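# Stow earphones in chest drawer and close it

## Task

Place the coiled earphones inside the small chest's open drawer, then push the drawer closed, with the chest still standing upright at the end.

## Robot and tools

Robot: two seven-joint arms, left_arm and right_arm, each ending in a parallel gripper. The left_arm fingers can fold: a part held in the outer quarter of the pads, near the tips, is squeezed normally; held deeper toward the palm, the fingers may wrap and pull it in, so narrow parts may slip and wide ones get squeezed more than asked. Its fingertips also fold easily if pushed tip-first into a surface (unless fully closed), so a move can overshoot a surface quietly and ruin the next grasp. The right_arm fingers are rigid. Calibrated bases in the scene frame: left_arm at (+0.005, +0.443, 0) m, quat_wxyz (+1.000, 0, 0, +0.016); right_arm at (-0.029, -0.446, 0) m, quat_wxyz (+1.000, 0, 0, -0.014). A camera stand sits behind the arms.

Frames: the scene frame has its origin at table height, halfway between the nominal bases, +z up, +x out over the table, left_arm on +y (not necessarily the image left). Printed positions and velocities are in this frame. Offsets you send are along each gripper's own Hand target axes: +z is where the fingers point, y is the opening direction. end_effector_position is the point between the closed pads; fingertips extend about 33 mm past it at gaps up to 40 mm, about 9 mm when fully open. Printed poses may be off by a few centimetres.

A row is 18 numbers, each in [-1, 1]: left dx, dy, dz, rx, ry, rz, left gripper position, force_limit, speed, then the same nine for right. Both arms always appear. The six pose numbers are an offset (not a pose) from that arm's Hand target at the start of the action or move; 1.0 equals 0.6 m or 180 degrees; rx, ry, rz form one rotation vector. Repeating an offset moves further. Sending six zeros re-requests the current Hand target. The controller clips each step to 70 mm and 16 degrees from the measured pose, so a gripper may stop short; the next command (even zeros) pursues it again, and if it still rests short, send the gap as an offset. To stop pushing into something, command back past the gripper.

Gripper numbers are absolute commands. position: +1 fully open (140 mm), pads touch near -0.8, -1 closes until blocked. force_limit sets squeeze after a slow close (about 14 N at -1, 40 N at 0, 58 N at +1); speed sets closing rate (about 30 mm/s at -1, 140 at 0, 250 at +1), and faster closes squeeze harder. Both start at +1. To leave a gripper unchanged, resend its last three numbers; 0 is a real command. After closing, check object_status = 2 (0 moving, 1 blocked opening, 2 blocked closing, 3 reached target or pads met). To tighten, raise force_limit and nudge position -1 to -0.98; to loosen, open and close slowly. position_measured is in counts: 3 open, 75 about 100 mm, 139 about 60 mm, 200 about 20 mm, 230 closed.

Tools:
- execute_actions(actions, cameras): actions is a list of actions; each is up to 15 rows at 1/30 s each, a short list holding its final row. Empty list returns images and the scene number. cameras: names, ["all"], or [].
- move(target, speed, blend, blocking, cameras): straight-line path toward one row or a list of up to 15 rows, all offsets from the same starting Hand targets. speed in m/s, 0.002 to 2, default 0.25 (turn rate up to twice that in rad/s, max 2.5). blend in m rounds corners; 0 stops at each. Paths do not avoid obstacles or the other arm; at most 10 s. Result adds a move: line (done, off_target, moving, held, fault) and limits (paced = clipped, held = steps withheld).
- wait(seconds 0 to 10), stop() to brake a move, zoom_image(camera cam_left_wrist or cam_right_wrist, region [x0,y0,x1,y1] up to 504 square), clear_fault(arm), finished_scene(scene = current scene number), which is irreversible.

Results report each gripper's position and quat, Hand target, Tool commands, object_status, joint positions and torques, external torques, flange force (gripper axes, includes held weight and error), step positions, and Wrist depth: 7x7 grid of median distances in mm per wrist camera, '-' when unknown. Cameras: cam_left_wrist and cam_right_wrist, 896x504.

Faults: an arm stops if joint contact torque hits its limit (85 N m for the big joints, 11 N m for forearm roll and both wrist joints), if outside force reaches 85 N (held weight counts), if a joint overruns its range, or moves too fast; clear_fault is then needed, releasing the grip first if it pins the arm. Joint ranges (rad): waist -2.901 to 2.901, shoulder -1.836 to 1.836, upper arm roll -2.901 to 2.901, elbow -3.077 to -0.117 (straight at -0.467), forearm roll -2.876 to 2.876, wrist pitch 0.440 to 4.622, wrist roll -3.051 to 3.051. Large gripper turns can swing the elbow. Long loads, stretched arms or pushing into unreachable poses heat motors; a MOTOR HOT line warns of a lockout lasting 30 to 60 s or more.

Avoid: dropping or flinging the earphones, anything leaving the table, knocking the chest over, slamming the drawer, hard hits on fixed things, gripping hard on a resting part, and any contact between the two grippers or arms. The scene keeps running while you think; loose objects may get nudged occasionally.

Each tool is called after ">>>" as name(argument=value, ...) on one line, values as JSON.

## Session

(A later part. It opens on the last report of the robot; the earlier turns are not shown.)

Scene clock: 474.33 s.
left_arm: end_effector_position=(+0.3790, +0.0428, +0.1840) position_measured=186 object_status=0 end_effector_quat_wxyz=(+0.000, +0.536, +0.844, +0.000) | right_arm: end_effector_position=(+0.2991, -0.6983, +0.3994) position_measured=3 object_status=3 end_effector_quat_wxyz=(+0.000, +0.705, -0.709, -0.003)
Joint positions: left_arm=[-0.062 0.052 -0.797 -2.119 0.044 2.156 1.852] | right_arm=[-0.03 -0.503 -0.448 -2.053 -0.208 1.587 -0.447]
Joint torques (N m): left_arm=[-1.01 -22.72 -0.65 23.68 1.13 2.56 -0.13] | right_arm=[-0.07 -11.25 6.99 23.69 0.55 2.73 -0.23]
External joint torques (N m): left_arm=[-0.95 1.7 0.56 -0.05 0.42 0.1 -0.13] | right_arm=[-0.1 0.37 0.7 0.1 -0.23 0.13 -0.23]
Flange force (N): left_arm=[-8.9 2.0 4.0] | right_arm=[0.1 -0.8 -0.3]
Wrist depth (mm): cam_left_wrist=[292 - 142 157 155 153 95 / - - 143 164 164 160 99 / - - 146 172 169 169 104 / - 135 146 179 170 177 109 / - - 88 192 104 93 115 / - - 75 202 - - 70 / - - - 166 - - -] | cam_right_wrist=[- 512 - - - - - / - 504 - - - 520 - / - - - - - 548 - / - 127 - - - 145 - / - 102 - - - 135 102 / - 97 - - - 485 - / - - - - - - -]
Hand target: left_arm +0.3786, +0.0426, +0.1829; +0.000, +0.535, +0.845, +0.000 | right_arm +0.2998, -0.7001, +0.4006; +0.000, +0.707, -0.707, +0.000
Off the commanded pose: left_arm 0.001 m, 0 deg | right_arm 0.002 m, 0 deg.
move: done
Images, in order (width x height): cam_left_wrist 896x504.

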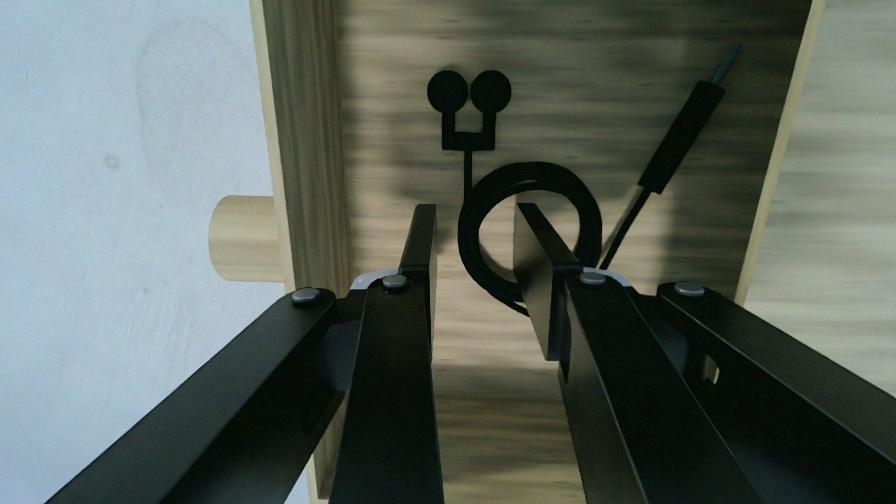

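>>> move(target=[0,0,-0.278,0,0,0,-0.45,-1,-1,-1.0,0.0747,0.0677,0,0,-0.622,-0.85,-1,0], speed=0.35)

>>> wait(seconds=0, cameras=["cam_left_wrist", "cam_right_wrist"])

Scene clock: 503.30 s.
left_arm: end_effector_position=(+0.3781, +0.0419, +0.3492) position_measured=186 object_status=3 end_effector_quat_wxyz=(+0.001, +0.535, +0.845, +0.001) | right_arm: end_effector_position=(+0.2546, -0.1016, +0.3588) position_measured=232 object_status=3 end_effector_quat_wxyz=(+0.002, +0.982, +0.187, -0.001)
Joint positions: left_arm=[-0.055 -0.069 -0.773 -1.793 -0.047 1.745 1.913] | right_arm=[0.984 -0.355 -0.06 -2.087 -0.023 1.728 -1.044]
Joint velocities: left_arm=[within noise] | right_arm=[-0.001 0 -0.001 0.001 0 0 -0.007]
Joint torques (N m): left_arm=[-0.25 -20.35 2.26 25.54 0.9 2.11 0.34] | right_arm=[0.42 -18.82 0.31 24.93 0.72 2.77 -0.26]
External joint torques (N m): left_arm=[-0.24 1.2 0.75 0.89 0.05 -0.35 0.34] | right_arm=[0.45 1.13 0.01 0.25 -0.08 0.15 -0.26]
Flange force (N): left_arm=[-6.5 3.4 -3.4] | right_arm=[3.8 -1.9 -0.5]
Wrist depth (mm): cam_left_wrist=[- 427 - 308 268 241 240 / 489 493 462 320 310 253 252 / 485 - 293 334 326 266 266 / 538 - - 348 277 283 279 / 551 - 88 113 104 93 293 / 523 - 75 - - - - / - - - - - - -] | cam_right_wrist=[482 - 288 - - 451 - / - - - - - - - / - - - - - - - / - - - 120 - - - / - - 87 95 91 - - / - - - - - - - / - - - - - - -]
Hand target: left_arm +0.3785, +0.0426, +0.3497; +0.000, +0.535, +0.845, +0.000 | right_arm +0.2553, -0.1001, +0.3592; +0.001, +0.982, +0.190, +0.000
Off the commanded pose: left_arm 0.001 m, 0 deg | right_arm 0.002 m, 0 deg.
move: done

Scene clock: 503.30 s.
left_arm: end_effector_position=(+0.3781, +0.0419, +0.3492) position_measured=186 object_status=3 end_effector_quat_wxyz=(+0.001, +0.535, +0.845, +0.001) | right_arm: end_effector_position=(+0.2546, -0.1016, +0.3588) position_measured=232 object_status=3 end_effector_quat_wxyz=(+0.002, +0.982, +0.187, -0.001)
Joint positions: left_arm=[-0.055 -0.069 -0.773 -1.793 -0.047 1.745 1.913] | right_arm=[0.984 -0.355 -0.06 -2.087 -0.023 1.728 -1.044]
Joint velocities: left_arm=[within noise] | right_arm=[-0.001 0 -0.001 0.001 0 0 -0.007]
Joint torques (N m): left_arm=[-0.25 -20.35 2.26 25.54 0.9 2.11 0.34] | right_arm=[0.42 -18.82 0.31 24.93 0.72 2.77 -0.26]
External joint torques (N m): left_arm=[-0.24 1.2 0.75 0.89 0.05 -0.35 0.34] | right_arm=[0.45 1.13 0.01 0.25 -0.08 0.15 -0.26]
Flange force (N): left_arm=[-6.5 3.4 -3.4] | right_arm=[3.8 -1.9 -0.5]
Wrist depth (mm): cam_left_wrist=[- 427 - 308 268 241 240 / 489 493 462 320 310 253 252 / 485 - 293 334 326 266 266 / 538 - - 348 277 283 279 / 551 - 88 113 104 93 293 / 523 - 75 - - - - / - - - - - - -] | cam_right_wrist=[482 - 288 - - 451 - / - - - - - - - / - - - - - - - / - - - 120 - - - / - - 87 95 91 - - / - - - - - - - / - - - - - - -]
Hand target: left_arm +0.3785, +0.0426, +0.3497; +0.000, +0.535, +0.845, +0.000 | right_arm +0.2553, -0.1001, +0.3592; +0.001, +0.982, +0.190, +0.000
Tool commands: left_gripper/position=-0.45 left_gripper/force_limit=-1.0 left_gripper/speed=-1.0 right_gripper/position=-0.85 right_gripper/force_limit=-1.0 right_gripper/speed=+0.0
Off the commanded pose: left_arm 0.001 m, 0 deg | right_arm 0.002 m, 0 deg.

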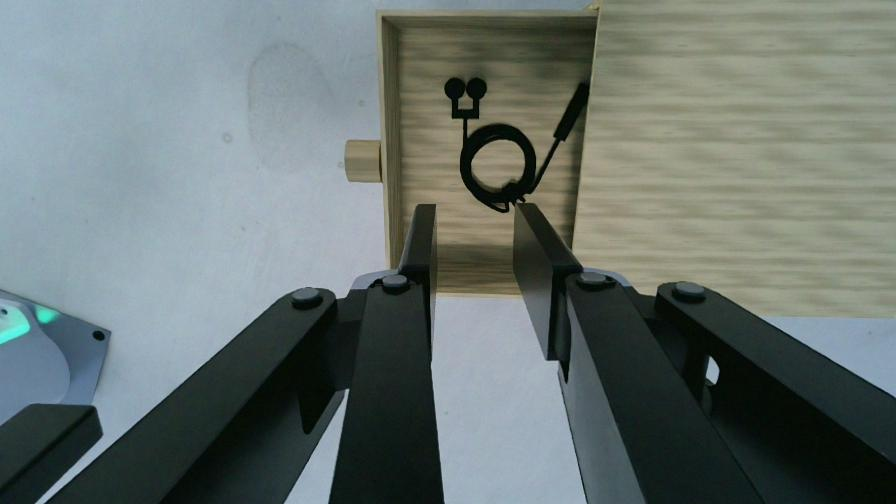

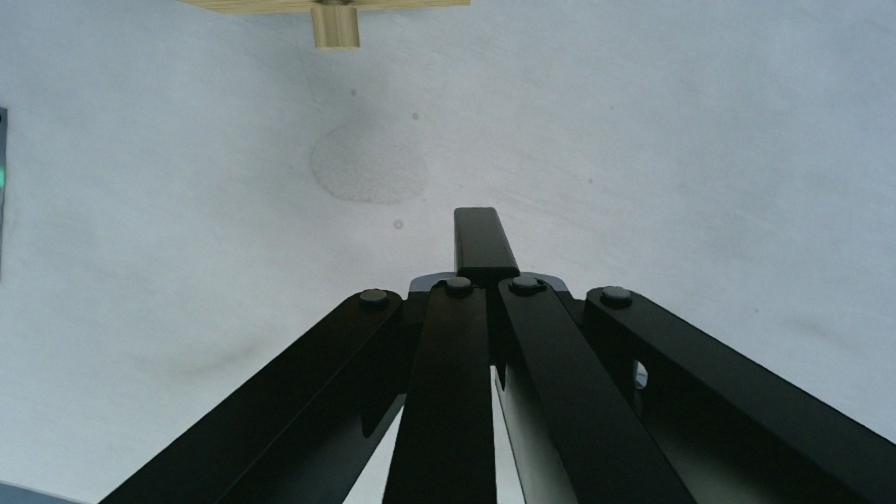

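>>> move(target=[[0.4667,0,-0.1333,0,0,0,-0.45,-1,-1,0,0,0,0,0,0,-0.85,-1,0],[0.4667,0,-0.1333,0,0,0,-0.45,-1,-1,0.0675,-0.1281,0,0,0,-0.0106,-0.85,-1,0],[0.4667,0,-0.1333,0,0,0,-0.45,-1,-1,0.0675,-0.1281,0.2737,0,0,-0.0106,-0.85,-1,0]], speed=[0.35,0.25,0.15], blend=[0.05,0.02,0], cameras=["cam_left_wrist", "cam_right_wrist"])

Scene clock: 564.57 s.
left_arm: end_effector_position=(+0.2596, +0.2946, +0.4309) position_measured=186 object_status=3 end_effector_quat_wxyz=(+0.003, +0.534, +0.846, +0.000) | right_arm: end_effector_position=(+0.2642, -0.0149, +0.1950) position_measured=232 object_status=3 end_effector_quat_wxyz=(+0.003, +0.978, +0.210, +0.000)
Joint positions: left_arm=[-0.206 -0.808 -0.2 -2.214 -0.147 1.424 2.362] | right_arm=[1.021 -0.047 -0.017 -2.19 -0.006 2.139 -1.015]
Joint velocities: left_arm=[within noise] | right_arm=[-0.001 0 0 0.001 -0.002 0.004 -0.001]
Joint torques (N m): left_arm=[-0.88 -2.31 4.71 22.4 1.28 2.12 0.33] | right_arm=[-0.09 -29.73 0.32 23.69 0.85 2.82 0.15]
External joint torques (N m): left_arm=[-0.88 0.44 1 -0.22 0.39 -0.35 0.32] | right_arm=[-0.18 0.23 0.25 -0.11 0.17 0.2 0.15]
Flange force (N): left_arm=[1.9 1.5 -0.7] | right_arm=[0.0 -0.4 0.9]
Wrist depth (mm): cam_left_wrist=[507 - - 503 - - - / - - 538 - 540 - - / 568 - 555 562 - - - / - - - 144 127 552 593 / - - 88 427 104 93 627 / - - 75 501 - - - / - - - 519 - - -] | cam_right_wrist=[- 131 176 176 174 154 123 / 326 - - 142 - - - / 342 - - - - - - / - - - 120 - - - / 387 - 87 95 91 - - / - - - - - - - / - - - - - - -]
Hand target: left_arm +0.2590, +0.2959, +0.4296; +0.000, +0.535, +0.845, +0.000 | right_arm +0.2642, -0.0139, +0.1949; +0.001, +0.978, +0.207, +0.000
Off the commanded pose: left_arm 0.002 m, 0 deg | right_arm 0.001 m, 1 deg.
move: done; blend cut to 0.0434 m at target 1

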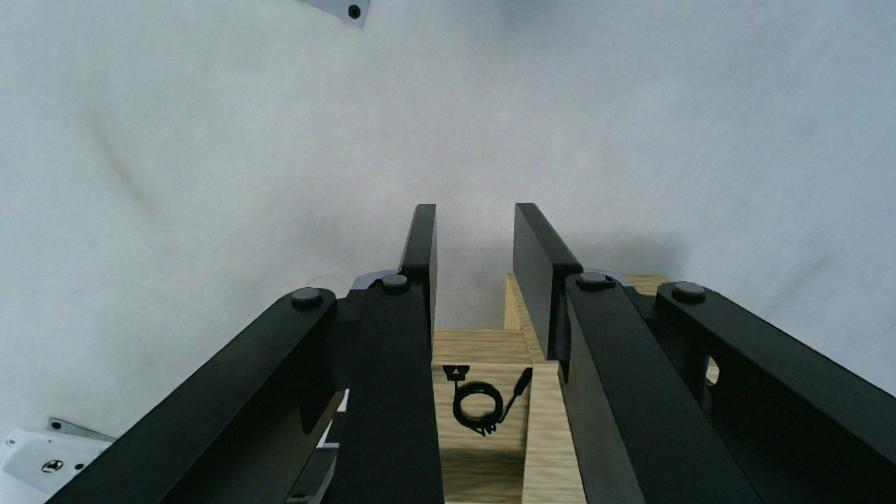

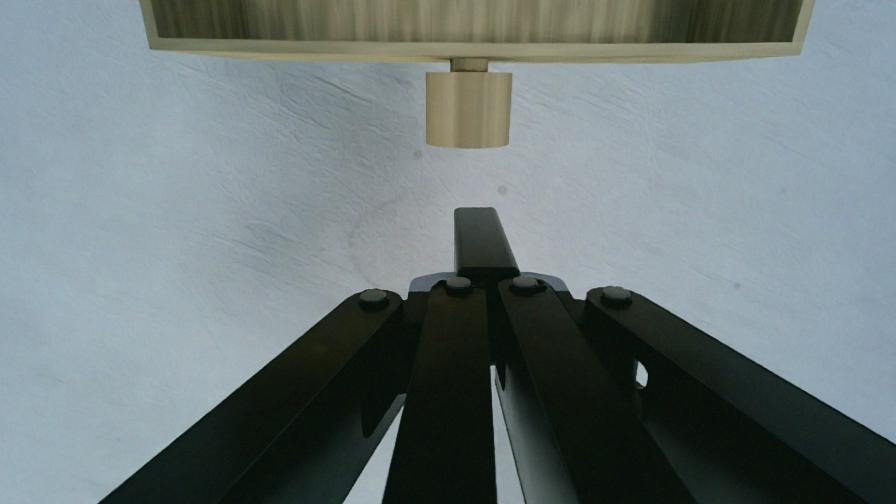

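>>> move(target=[0,0,0,0,0,0,-0.45,-1,-1,0.1833,-0.0035,0,0,0,0,-0.85,-1,0], speed=0.05, cameras=["cam_left_wrist", "cam_right_wrist"])

Scene clock: 581.40 s.
left_arm: end_effector_position=(+0.2596, +0.2946, +0.4309) position_measured=186 object_status=3 end_effector_quat_wxyz=(+0.003, +0.534, +0.846, +0.000) | right_arm: end_effector_position=(+0.3647, +0.0324, +0.1950) position_measured=232 object_status=3 end_effector_quat_wxyz=(+0.001, +0.979, +0.204, +0.002)
Joint positions: left_arm=[-0.206 -0.808 -0.2 -2.214 -0.147 1.424 2.362] | right_arm=[0.957 0.235 -0.048 -1.826 0.008 2.062 -1.104]
Joint velocities: left_arm=[within noise] | right_arm=[0 0 0.001 0 -0.001 -0.001 -0.004]
Joint torques (N m): left_arm=[-0.84 -2.3 4.68 22.45 1.27 2.13 0.29] | right_arm=[-0.57 -39.02 0.62 24.75 0.84 2.33 -0.3]
External joint torques (N m): left_arm=[-0.84 0.56 0.98 -0.24 0.38 -0.36 0.29] | right_arm=[-0.58 0.9 0.76 0.47 0.11 -0.3 -0.3]
Flange force (N): left_arm=[1.6 1.7 -0.7] | right_arm=[4.9 -1.8 -0.6]
Wrist depth (mm): cam_left_wrist=[506 540 510 504 512 - 511 / - 531 544 526 - - 529 / 576 578 579 567 575 - 575 / 587 603 591 142 155 - 591 / 635 - 88 112 104 93 - / 658 - 75 - - - - / - - - 361 - - -] | cam_right_wrist=[- 135 177 176 176 159 120 / - 135 183 182 181 168 - / 347 - - 145 - - - / - - - 146 - - - / - - 87 95 91 372 - / 403 - - - - - - / - - - - - - -]
Hand target: left_arm +0.2590, +0.2959, +0.4296; +0.000, +0.535, +0.845, +0.000 | right_arm +0.3639, +0.0325, +0.1949; +0.001, +0.978, +0.207, +0.000
Off the commanded pose: left_arm 0.002 m, 0 deg | right_arm 0.001 m, 0 deg.
move: done

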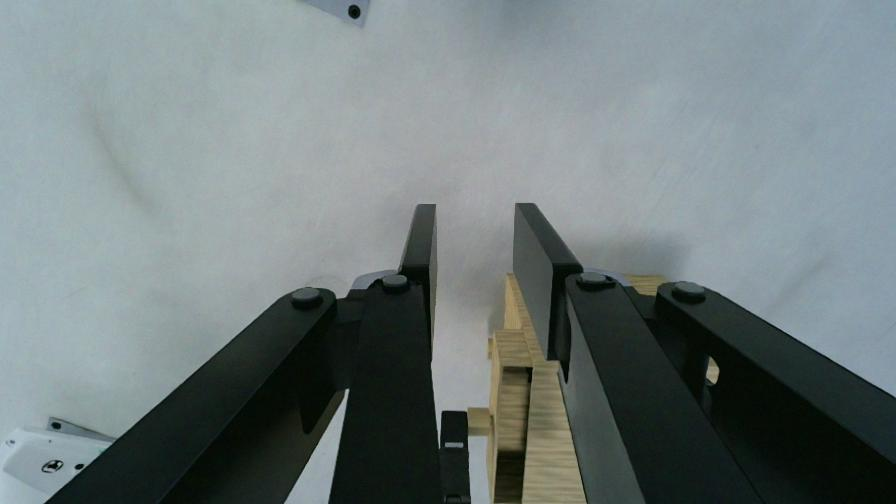

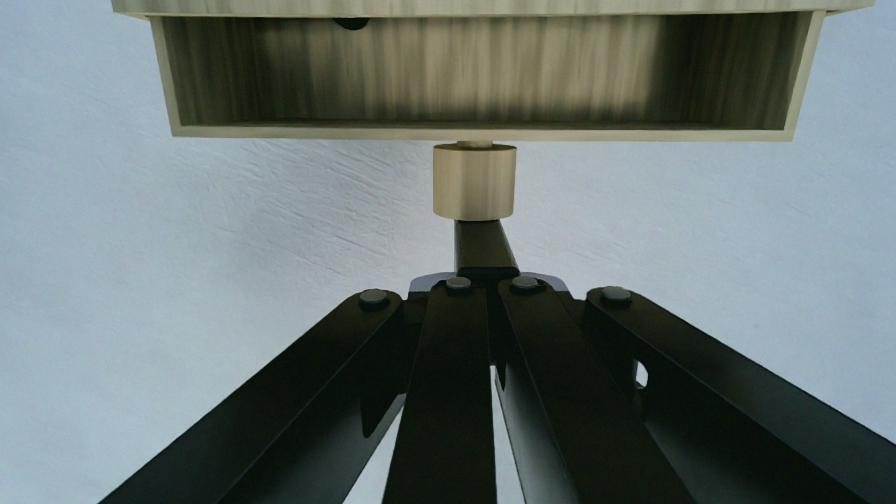

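>>> move(target=[0,0,0,0,0,0,-0.45,-1,-1,0.0267,0,0,0,0,0,-0.85,-1,0], speed=0.05, cameras=["cam_right_wrist"])

Scene clock: 592.20 s.
left_arm: end_effector_position=(+0.2596, +0.2946, +0.4309) position_measured=186 object_status=3 end_effector_quat_wxyz=(+0.003, +0.534, +0.846, +0.000) | right_arm: end_effector_position=(+0.3792, +0.0389, +0.1949) position_measured=232 object_status=3 end_effector_quat_wxyz=(+0.001, +0.979, +0.204, +0.002)
Joint positions: left_arm=[-0.206 -0.808 -0.2 -2.214 -0.147 1.424 2.362] | right_arm=[0.945 0.279 -0.048 -1.764 0.01 2.044 -1.116]
Joint velocities: left_arm=[within noise] | right_arm=[-0.003 0 0 0.003 0.001 -0.004 -0.006]
Joint torques (N m): left_arm=[-0.81 -2.28 4.63 22.4 1.28 2.1 0.33] | right_arm=[-0.45 -40.53 0.31 24.81 0.81 2.33 -0.22]
External joint torques (N m): left_arm=[-0.84 0.52 0.89 -0.25 0.39 -0.38 0.33] | right_arm=[-0.49 1.15 0.44 0.26 0.08 -0.33 -0.22]
Flange force (N): left_arm=[1.7 1.5 -0.7] | right_arm=[5.0 -1.7 -0.2]
Wrist depth (mm): cam_left_wrist=[489 - - 504 512 - - / - 529 - - - - - / 557 567 576 - - - - / - - - 144 127 - - / - - 89 97 104 93 - / 669 - 75 665 - - - / - - - 358 - - -] | cam_right_wrist=[- 117 116 115 115 115 115 / - 131 160 169 172 147 126 / - - - 146 - - - / - - - 120 - - - / - - 87 95 92 - - / - - - - - - - / - - - - - - -]
Hand target: left_arm +0.2590, +0.2959, +0.4296; +0.000, +0.535, +0.845, +0.000 | right_arm +0.3786, +0.0390, +0.1949; +0.001, +0.978, +0.207, +0.000
Off the commanded pose: left_arm 0.002 m, 0 deg | right_arm 0.001 m, 0 deg.
move: done
Images, in order (width x height): cam_right_wrist 896x504.

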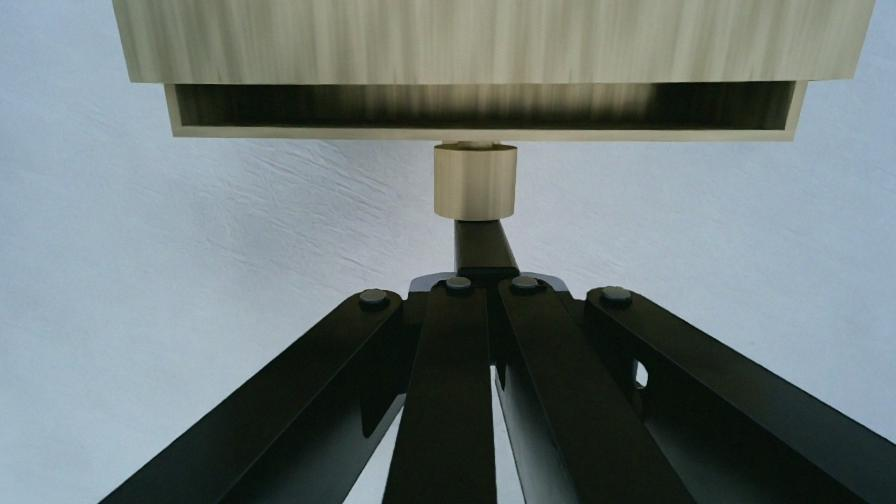

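>>> move(target=[0,0,0,0,0,0,-0.45,-1,-1,0.0167,0,0,0,0,0,-0.85,-1,0], speed=0.04, cameras=["cam_right_wrist"])

Scene clock: 611.50 s.
left_arm: end_effector_position=(+0.2596, +0.2946, +0.4309) position_measured=186 object_status=3 end_effector_quat_wxyz=(+0.003, +0.534, +0.846, +0.000) | right_arm: end_effector_position=(+0.3883, +0.0429, +0.1949) position_measured=232 object_status=3 end_effector_quat_wxyz=(+0.001, +0.979, +0.205, +0.002)
Joint positions: left_arm=[-0.206 -0.808 -0.2 -2.214 -0.147 1.424 2.362] | right_arm=[0.937 0.307 -0.047 -1.724 0.011 2.031 -1.124]
Joint velocities: left_arm=[within noise] | right_arm=[0 0.002 0 0.003 0 -0.003 -0.004]
Joint torques (N m): left_arm=[-0.84 -2.28 4.69 22.38 1.29 2.1 0.36] | right_arm=[-0.95 -41.54 0.64 25.84 0.82 2.35 -0.22]
External joint torques (N m): left_arm=[-0.84 0.41 0.99 -0.21 0.4 -0.37 0.36] | right_arm=[-1.06 0.92 0.73 1.34 0.08 -0.3 -0.22]
Flange force (N): left_arm=[2.0 1.5 -0.7] | right_arm=[9.1 -3.2 -1.9]
Wrist depth (mm): cam_left_wrist=[- - 513 - - 510 - / - 533 532 540 - 513 - / - 546 571 570 - - - / - 584 - - 583 603 627 / - - 88 622 104 93 655 / - - 75 - - - 70 / - - - - - - -] | cam_right_wrist=[- 117 116 115 115 115 115 / - 122 122 121 121 121 120 / - - - 146 - 328 - / 357 - - 120 - - - / - - 87 95 92 - - / - - - - - - 399 / - - - - - - -]
Hand target: left_arm +0.2590, +0.2959, +0.4296; +0.000, +0.535, +0.845, +0.000 | right_arm +0.3878, +0.0430, +0.1949; +0.001, +0.978, +0.207, +0.000
Off the commanded pose: left_arm 0.002 m, 0 deg | right_arm 0.001 m, 0 deg.
move: done
Images, in order (width x height): cam_right_wrist 896x504.

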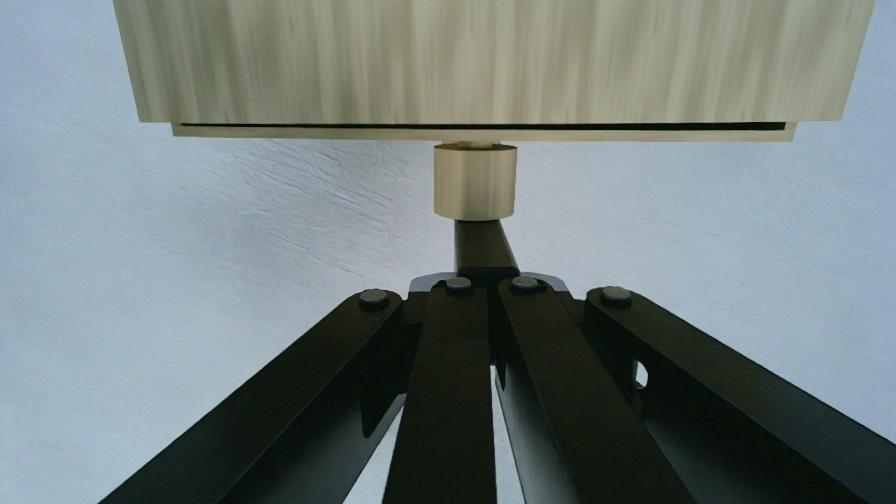

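>>> move(target=[0,0,0,0,0,0,-0.45,-1,-1,0.0075,0,0,0,0,0,-0.85,-1,0], speed=0.03, cameras=["cam_right_wrist"])

Scene clock: 619.70 s.
left_arm: end_effector_position=(+0.2596, +0.2946, +0.4309) position_measured=186 object_status=3 end_effector_quat_wxyz=(+0.003, +0.534, +0.846, +0.000) | right_arm: end_effector_position=(+0.3924, +0.0446, +0.1948) position_measured=232 object_status=3 end_effector_quat_wxyz=(+0.001, +0.979, +0.205, +0.002)
Joint positions: left_arm=[-0.206 -0.808 -0.2 -2.214 -0.147 1.424 2.362] | right_arm=[0.933 0.319 -0.047 -1.705 0.011 2.025 -1.128]
Joint torques (N m): left_arm=[-0.76 -2.33 4.69 22.39 1.27 2.12 0.29] | right_arm=[-0.69 -41.82 0.74 25.66 0.83 2.49 -0.2]
External joint torques (N m): left_arm=[-0.78 0.32 1 -0.21 0.38 -0.36 0.28] | right_arm=[-0.68 1.05 0.93 1.14 0.09 -0.16 -0.2]
Flange force (N): left_arm=[2.1 1.3 -0.6] | right_arm=[8.3 -3.3 -1.2]
Wrist depth (mm): cam_left_wrist=[511 - - 490 - 497 - / 572 562 - - - 539 - / 566 610 - - - 552 556 / - 630 586 144 155 - - / - - 88 111 104 93 - / - - 75 - - - - / - - - 693 - - -] | cam_right_wrist=[- 117 116 115 115 115 115 / - 122 122 121 121 120 119 / - - 346 146 - - - / - - - 120 - - 355 / - - 87 95 91 - - / - - - - - - - / - - - - - - -]
Hand target: left_arm +0.2590, +0.2959, +0.4296; +0.000, +0.535, +0.845, +0.000 | right_arm +0.3919, +0.0449, +0.1949; +0.001, +0.978, +0.207, +0.000
Off the commanded pose: left_arm 0.002 m, 0 deg | right_arm 0.001 m, 0 deg.
move: done
Images, in order (width x height): cam_right_wrist 896x504.

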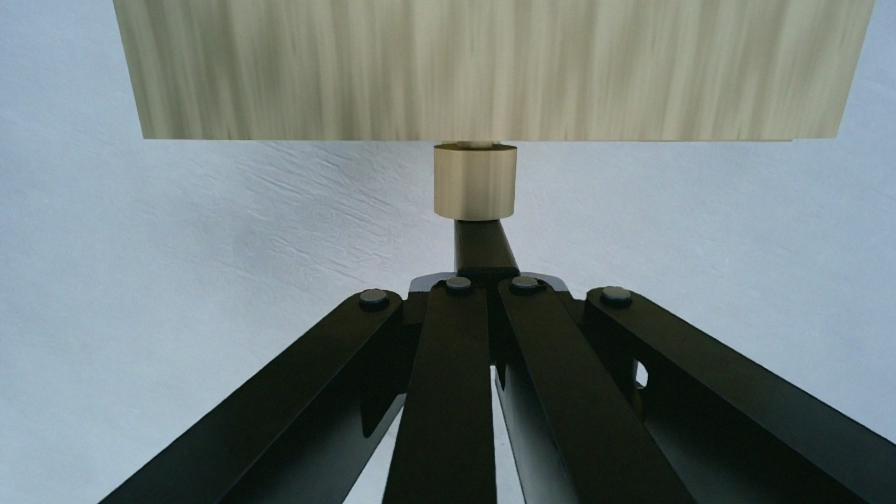

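>>> move(target=[0,0,0,0,0,0,-0.45,-1,-1,0.0075,0,0,0,0,0,-0.85,-1,0], speed=0.02, cameras=["cam_right_wrist"])

Scene clock: 626.13 s.
left_arm: end_effector_position=(+0.2596, +0.2946, +0.4309) position_measured=186 object_status=3 end_effector_quat_wxyz=(+0.003, +0.534, +0.846, +0.000) | right_arm: end_effector_position=(+0.3940, +0.0453, +0.1949) position_measured=232 object_status=3 end_effector_quat_wxyz=(+0.003, +0.979, +0.205, -0.001)
Joint positions: left_arm=[-0.206 -0.808 -0.2 -2.214 -0.147 1.424 2.362] | right_arm=[0.93 0.33 -0.045 -1.687 0.012 2.012 -1.131]
Joint torques (N m): left_arm=[-0.87 -2.27 4.75 22.4 1.26 2.12 0.33] | right_arm=[-0.83 -41.2 0.21 25.91 0.67 3.6 -0.24]
External joint torques (N m): left_arm=[-0.89 0.49 1 -0.23 0.37 -0.36 0.33] | right_arm=[-0.76 1.89 0.45 1.44 -0.08 0.98 -0.24]
Flange force (N): left_arm=[1.8 1.6 -0.7] | right_arm=[10.7 -4.0 1.4]
Wrist depth (mm): cam_left_wrist=[510 - - - - - 503 / - - - 512 - 539 518 / - - - - - - - / - - 603 145 156 - 615 / - - 89 97 104 93 621 / - - 75 - - - - / - - - - - - -] | cam_right_wrist=[- 116 116 115 114 115 115 / - 122 122 121 121 120 119 / - - - 146 - - - / - - - 120 - - - / - - 87 95 91 - - / - - - - - - - / - - - - - - -]
Hand target: left_arm +0.2590, +0.2959, +0.4296; +0.000, +0.535, +0.845, +0.000 | right_arm +0.3960, +0.0467, +0.1949; +0.001, +0.978, +0.207, +0.000
Off the commanded pose: left_arm 0.002 m, 0 deg | right_arm 0.002 m, 0 deg.
move: done
Images, in order (width x height): cam_right_wrist 896x504.

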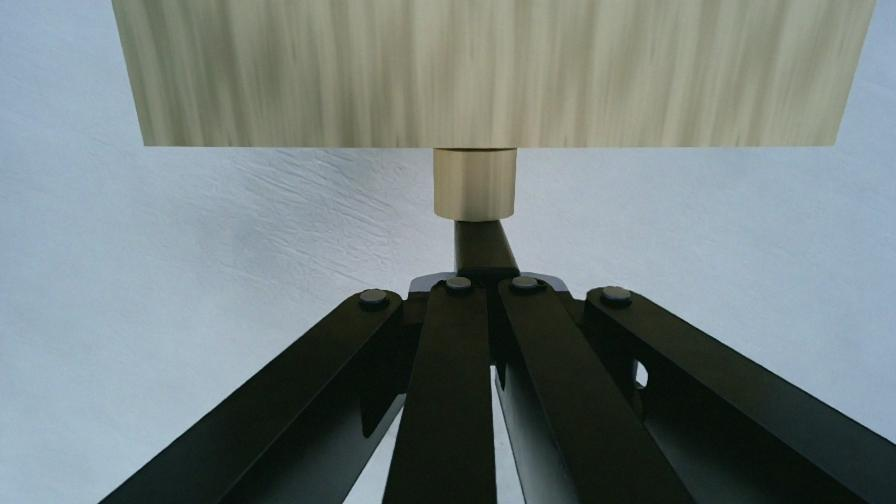

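>>> move(target=[0,0,0,0,0,0,-0.45,-1,-1,0.006,0,0,0,0,0,-0.85,-1,0], speed=0.02, cameras=["cam_right_wrist"])

Scene clock: 635.67 s.
left_arm: end_effector_position=(+0.2596, +0.2946, +0.4309) position_measured=186 object_status=3 end_effector_quat_wxyz=(+0.003, +0.534, +0.846, +0.000) | right_arm: end_effector_position=(+0.3942, +0.0454, +0.1949) position_measured=232 object_status=3 end_effector_quat_wxyz=(+0.005, +0.979, +0.206, -0.005)
Joint positions: left_arm=[-0.206 -0.808 -0.2 -2.214 -0.147 1.424 2.362] | right_arm=[0.928 0.339 -0.044 -1.673 0.013 1.998 -1.132]
Joint velocities: left_arm=[within noise] | right_arm=[0 0 0.002 0.002 0.001 -0.003 -0.001]
Joint torques (N m): left_arm=[-0.84 -2.33 4.68 22.37 1.27 2.1 0.34] | right_arm=[-1.73 -40.46 -0.71 26.07 0.46 5.02 -0.29]
External joint torques (N m): left_arm=[-0.85 0.46 0.95 -0.26 0.38 -0.37 0.34] | right_arm=[-1.69 2.87 -0.52 1.61 -0.28 2.42 -0.29]
Flange force (N): left_arm=[1.9 1.5 -0.6] | right_arm=[13.1 -3.4 5.0]
Wrist depth (mm): cam_left_wrist=[- - - - 515 515 504 / 538 532 542 - - 560 - / - - 541 545 - 551 547 / 606 597 - - 156 - - / 637 - 88 96 104 93 - / - - 75 - - - - / - - - - - - -] | cam_right_wrist=[- 116 115 114 114 115 115 / - 121 121 121 120 121 122 / - - - 146 - - 337 / - - - 120 - - 367 / 387 - 87 95 91 - - / - - - - - - - / - - - - - - -]
Hand target: left_arm +0.2590, +0.2959, +0.4296; +0.000, +0.535, +0.845, +0.000 | right_arm +0.3993, +0.0481, +0.1949; +0.001, +0.978, +0.207, +0.000
Off the commanded pose: left_arm 0.002 m, 0 deg | right_arm 0.006 m, 1 deg.
move: off_target (right_arm)
Images, in order (width x height): cam_right_wrist 896x504.

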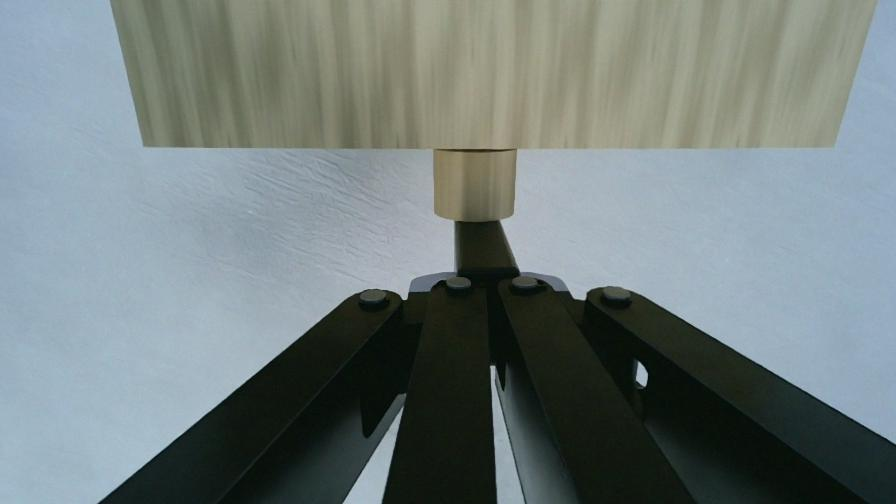

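>>> move(target=[[0,0,0,0,0,0,-0.45,-1,-1,-0.1,0,0,0,0,0,-0.85,-1,0],[0,0,0,0,0,0,-0.45,-1,-1,-0.15,0,-0.25,0,0,0,-0.85,-1,0]], speed=[0.08,0.2], blend=[0.02,0], cameras=["cam_left_wrist", "cam_right_wrist"])

Scene clock: 645.47 s.
left_arm: end_effector_position=(+0.2596, +0.2946, +0.4309) position_measured=186 object_status=3 end_effector_quat_wxyz=(+0.003, +0.534, +0.846, +0.000) | right_arm: end_effector_position=(+0.3173, +0.0126, +0.3451) position_measured=232 object_status=3 end_effector_quat_wxyz=(-0.002, +0.978, +0.208, +0.000)
Joint positions: left_arm=[-0.206 -0.808 -0.2 -2.214 -0.147 1.424 2.362] | right_arm=[0.979 0.036 -0.028 -1.701 0.004 1.74 -1.068]
Joint velocities: left_arm=[within noise] | right_arm=[-0.001 0 -0.001 0.001 -0.002 -0.004 0.001]
Joint torques (N m): left_arm=[-0.87 -2.32 4.69 22.34 1.29 2.12 0.27] | right_arm=[0.35 -32.77 0.61 24.84 0.5 2.41 0.13]
External joint torques (N m): left_arm=[-0.9 0.39 0.97 -0.26 0.4 -0.36 0.27] | right_arm=[0.51 1.1 0.76 0.08 -0.31 -0.24 0.13]
Flange force (N): left_arm=[2.0 1.3 -0.5] | right_arm=[2.9 -3.1 -1.0]
Wrist depth (mm): cam_left_wrist=[- 511 504 494 503 - - / - 501 528 528 537 - - / 555 596 526 - 560 - 557 / - 606 - - 140 - - / - - 88 97 104 92 - / - - 75 - - - - / - - - - - - -] | cam_right_wrist=[- - - 411 - - - / - - - - - - - / - - - 483 - - - / 494 - - 120 - - - / 536 - 87 95 91 - - / - - - - - - - / - - - - - - -]
Hand target: left_arm +0.2590, +0.2959, +0.4296; +0.000, +0.535, +0.845, +0.000 | right_arm +0.3169, +0.0119, +0.3449; +0.001, +0.978, +0.207, +0.000
Off the commanded pose: left_arm 0.002 m, 0 deg | right_arm 0.001 m, 0 deg.
move: done

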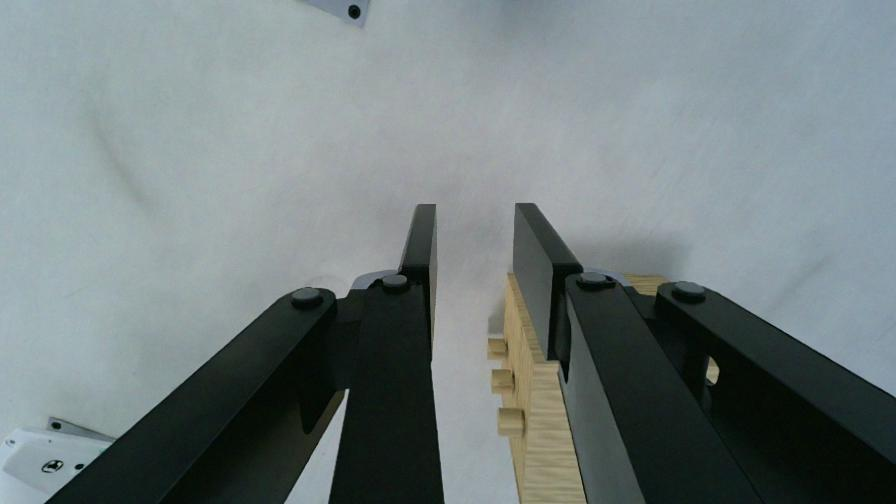

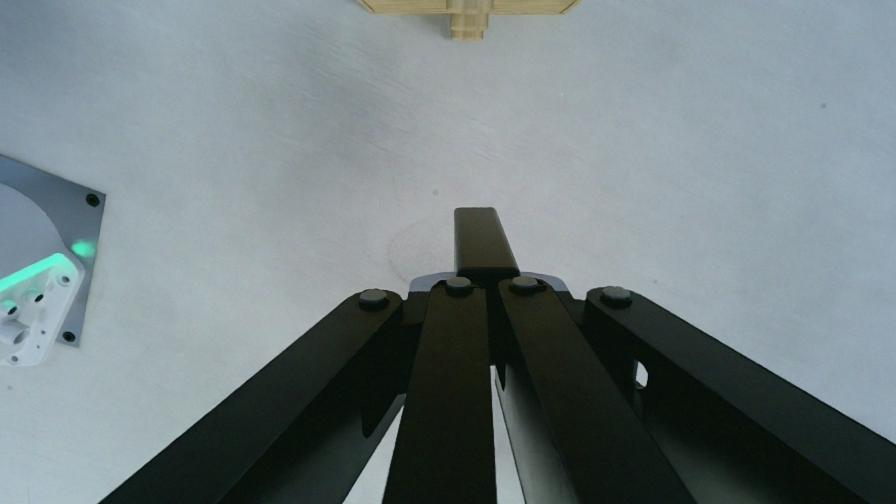

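>>> finished_scene(scene=2)

The scene is finished: the task was done.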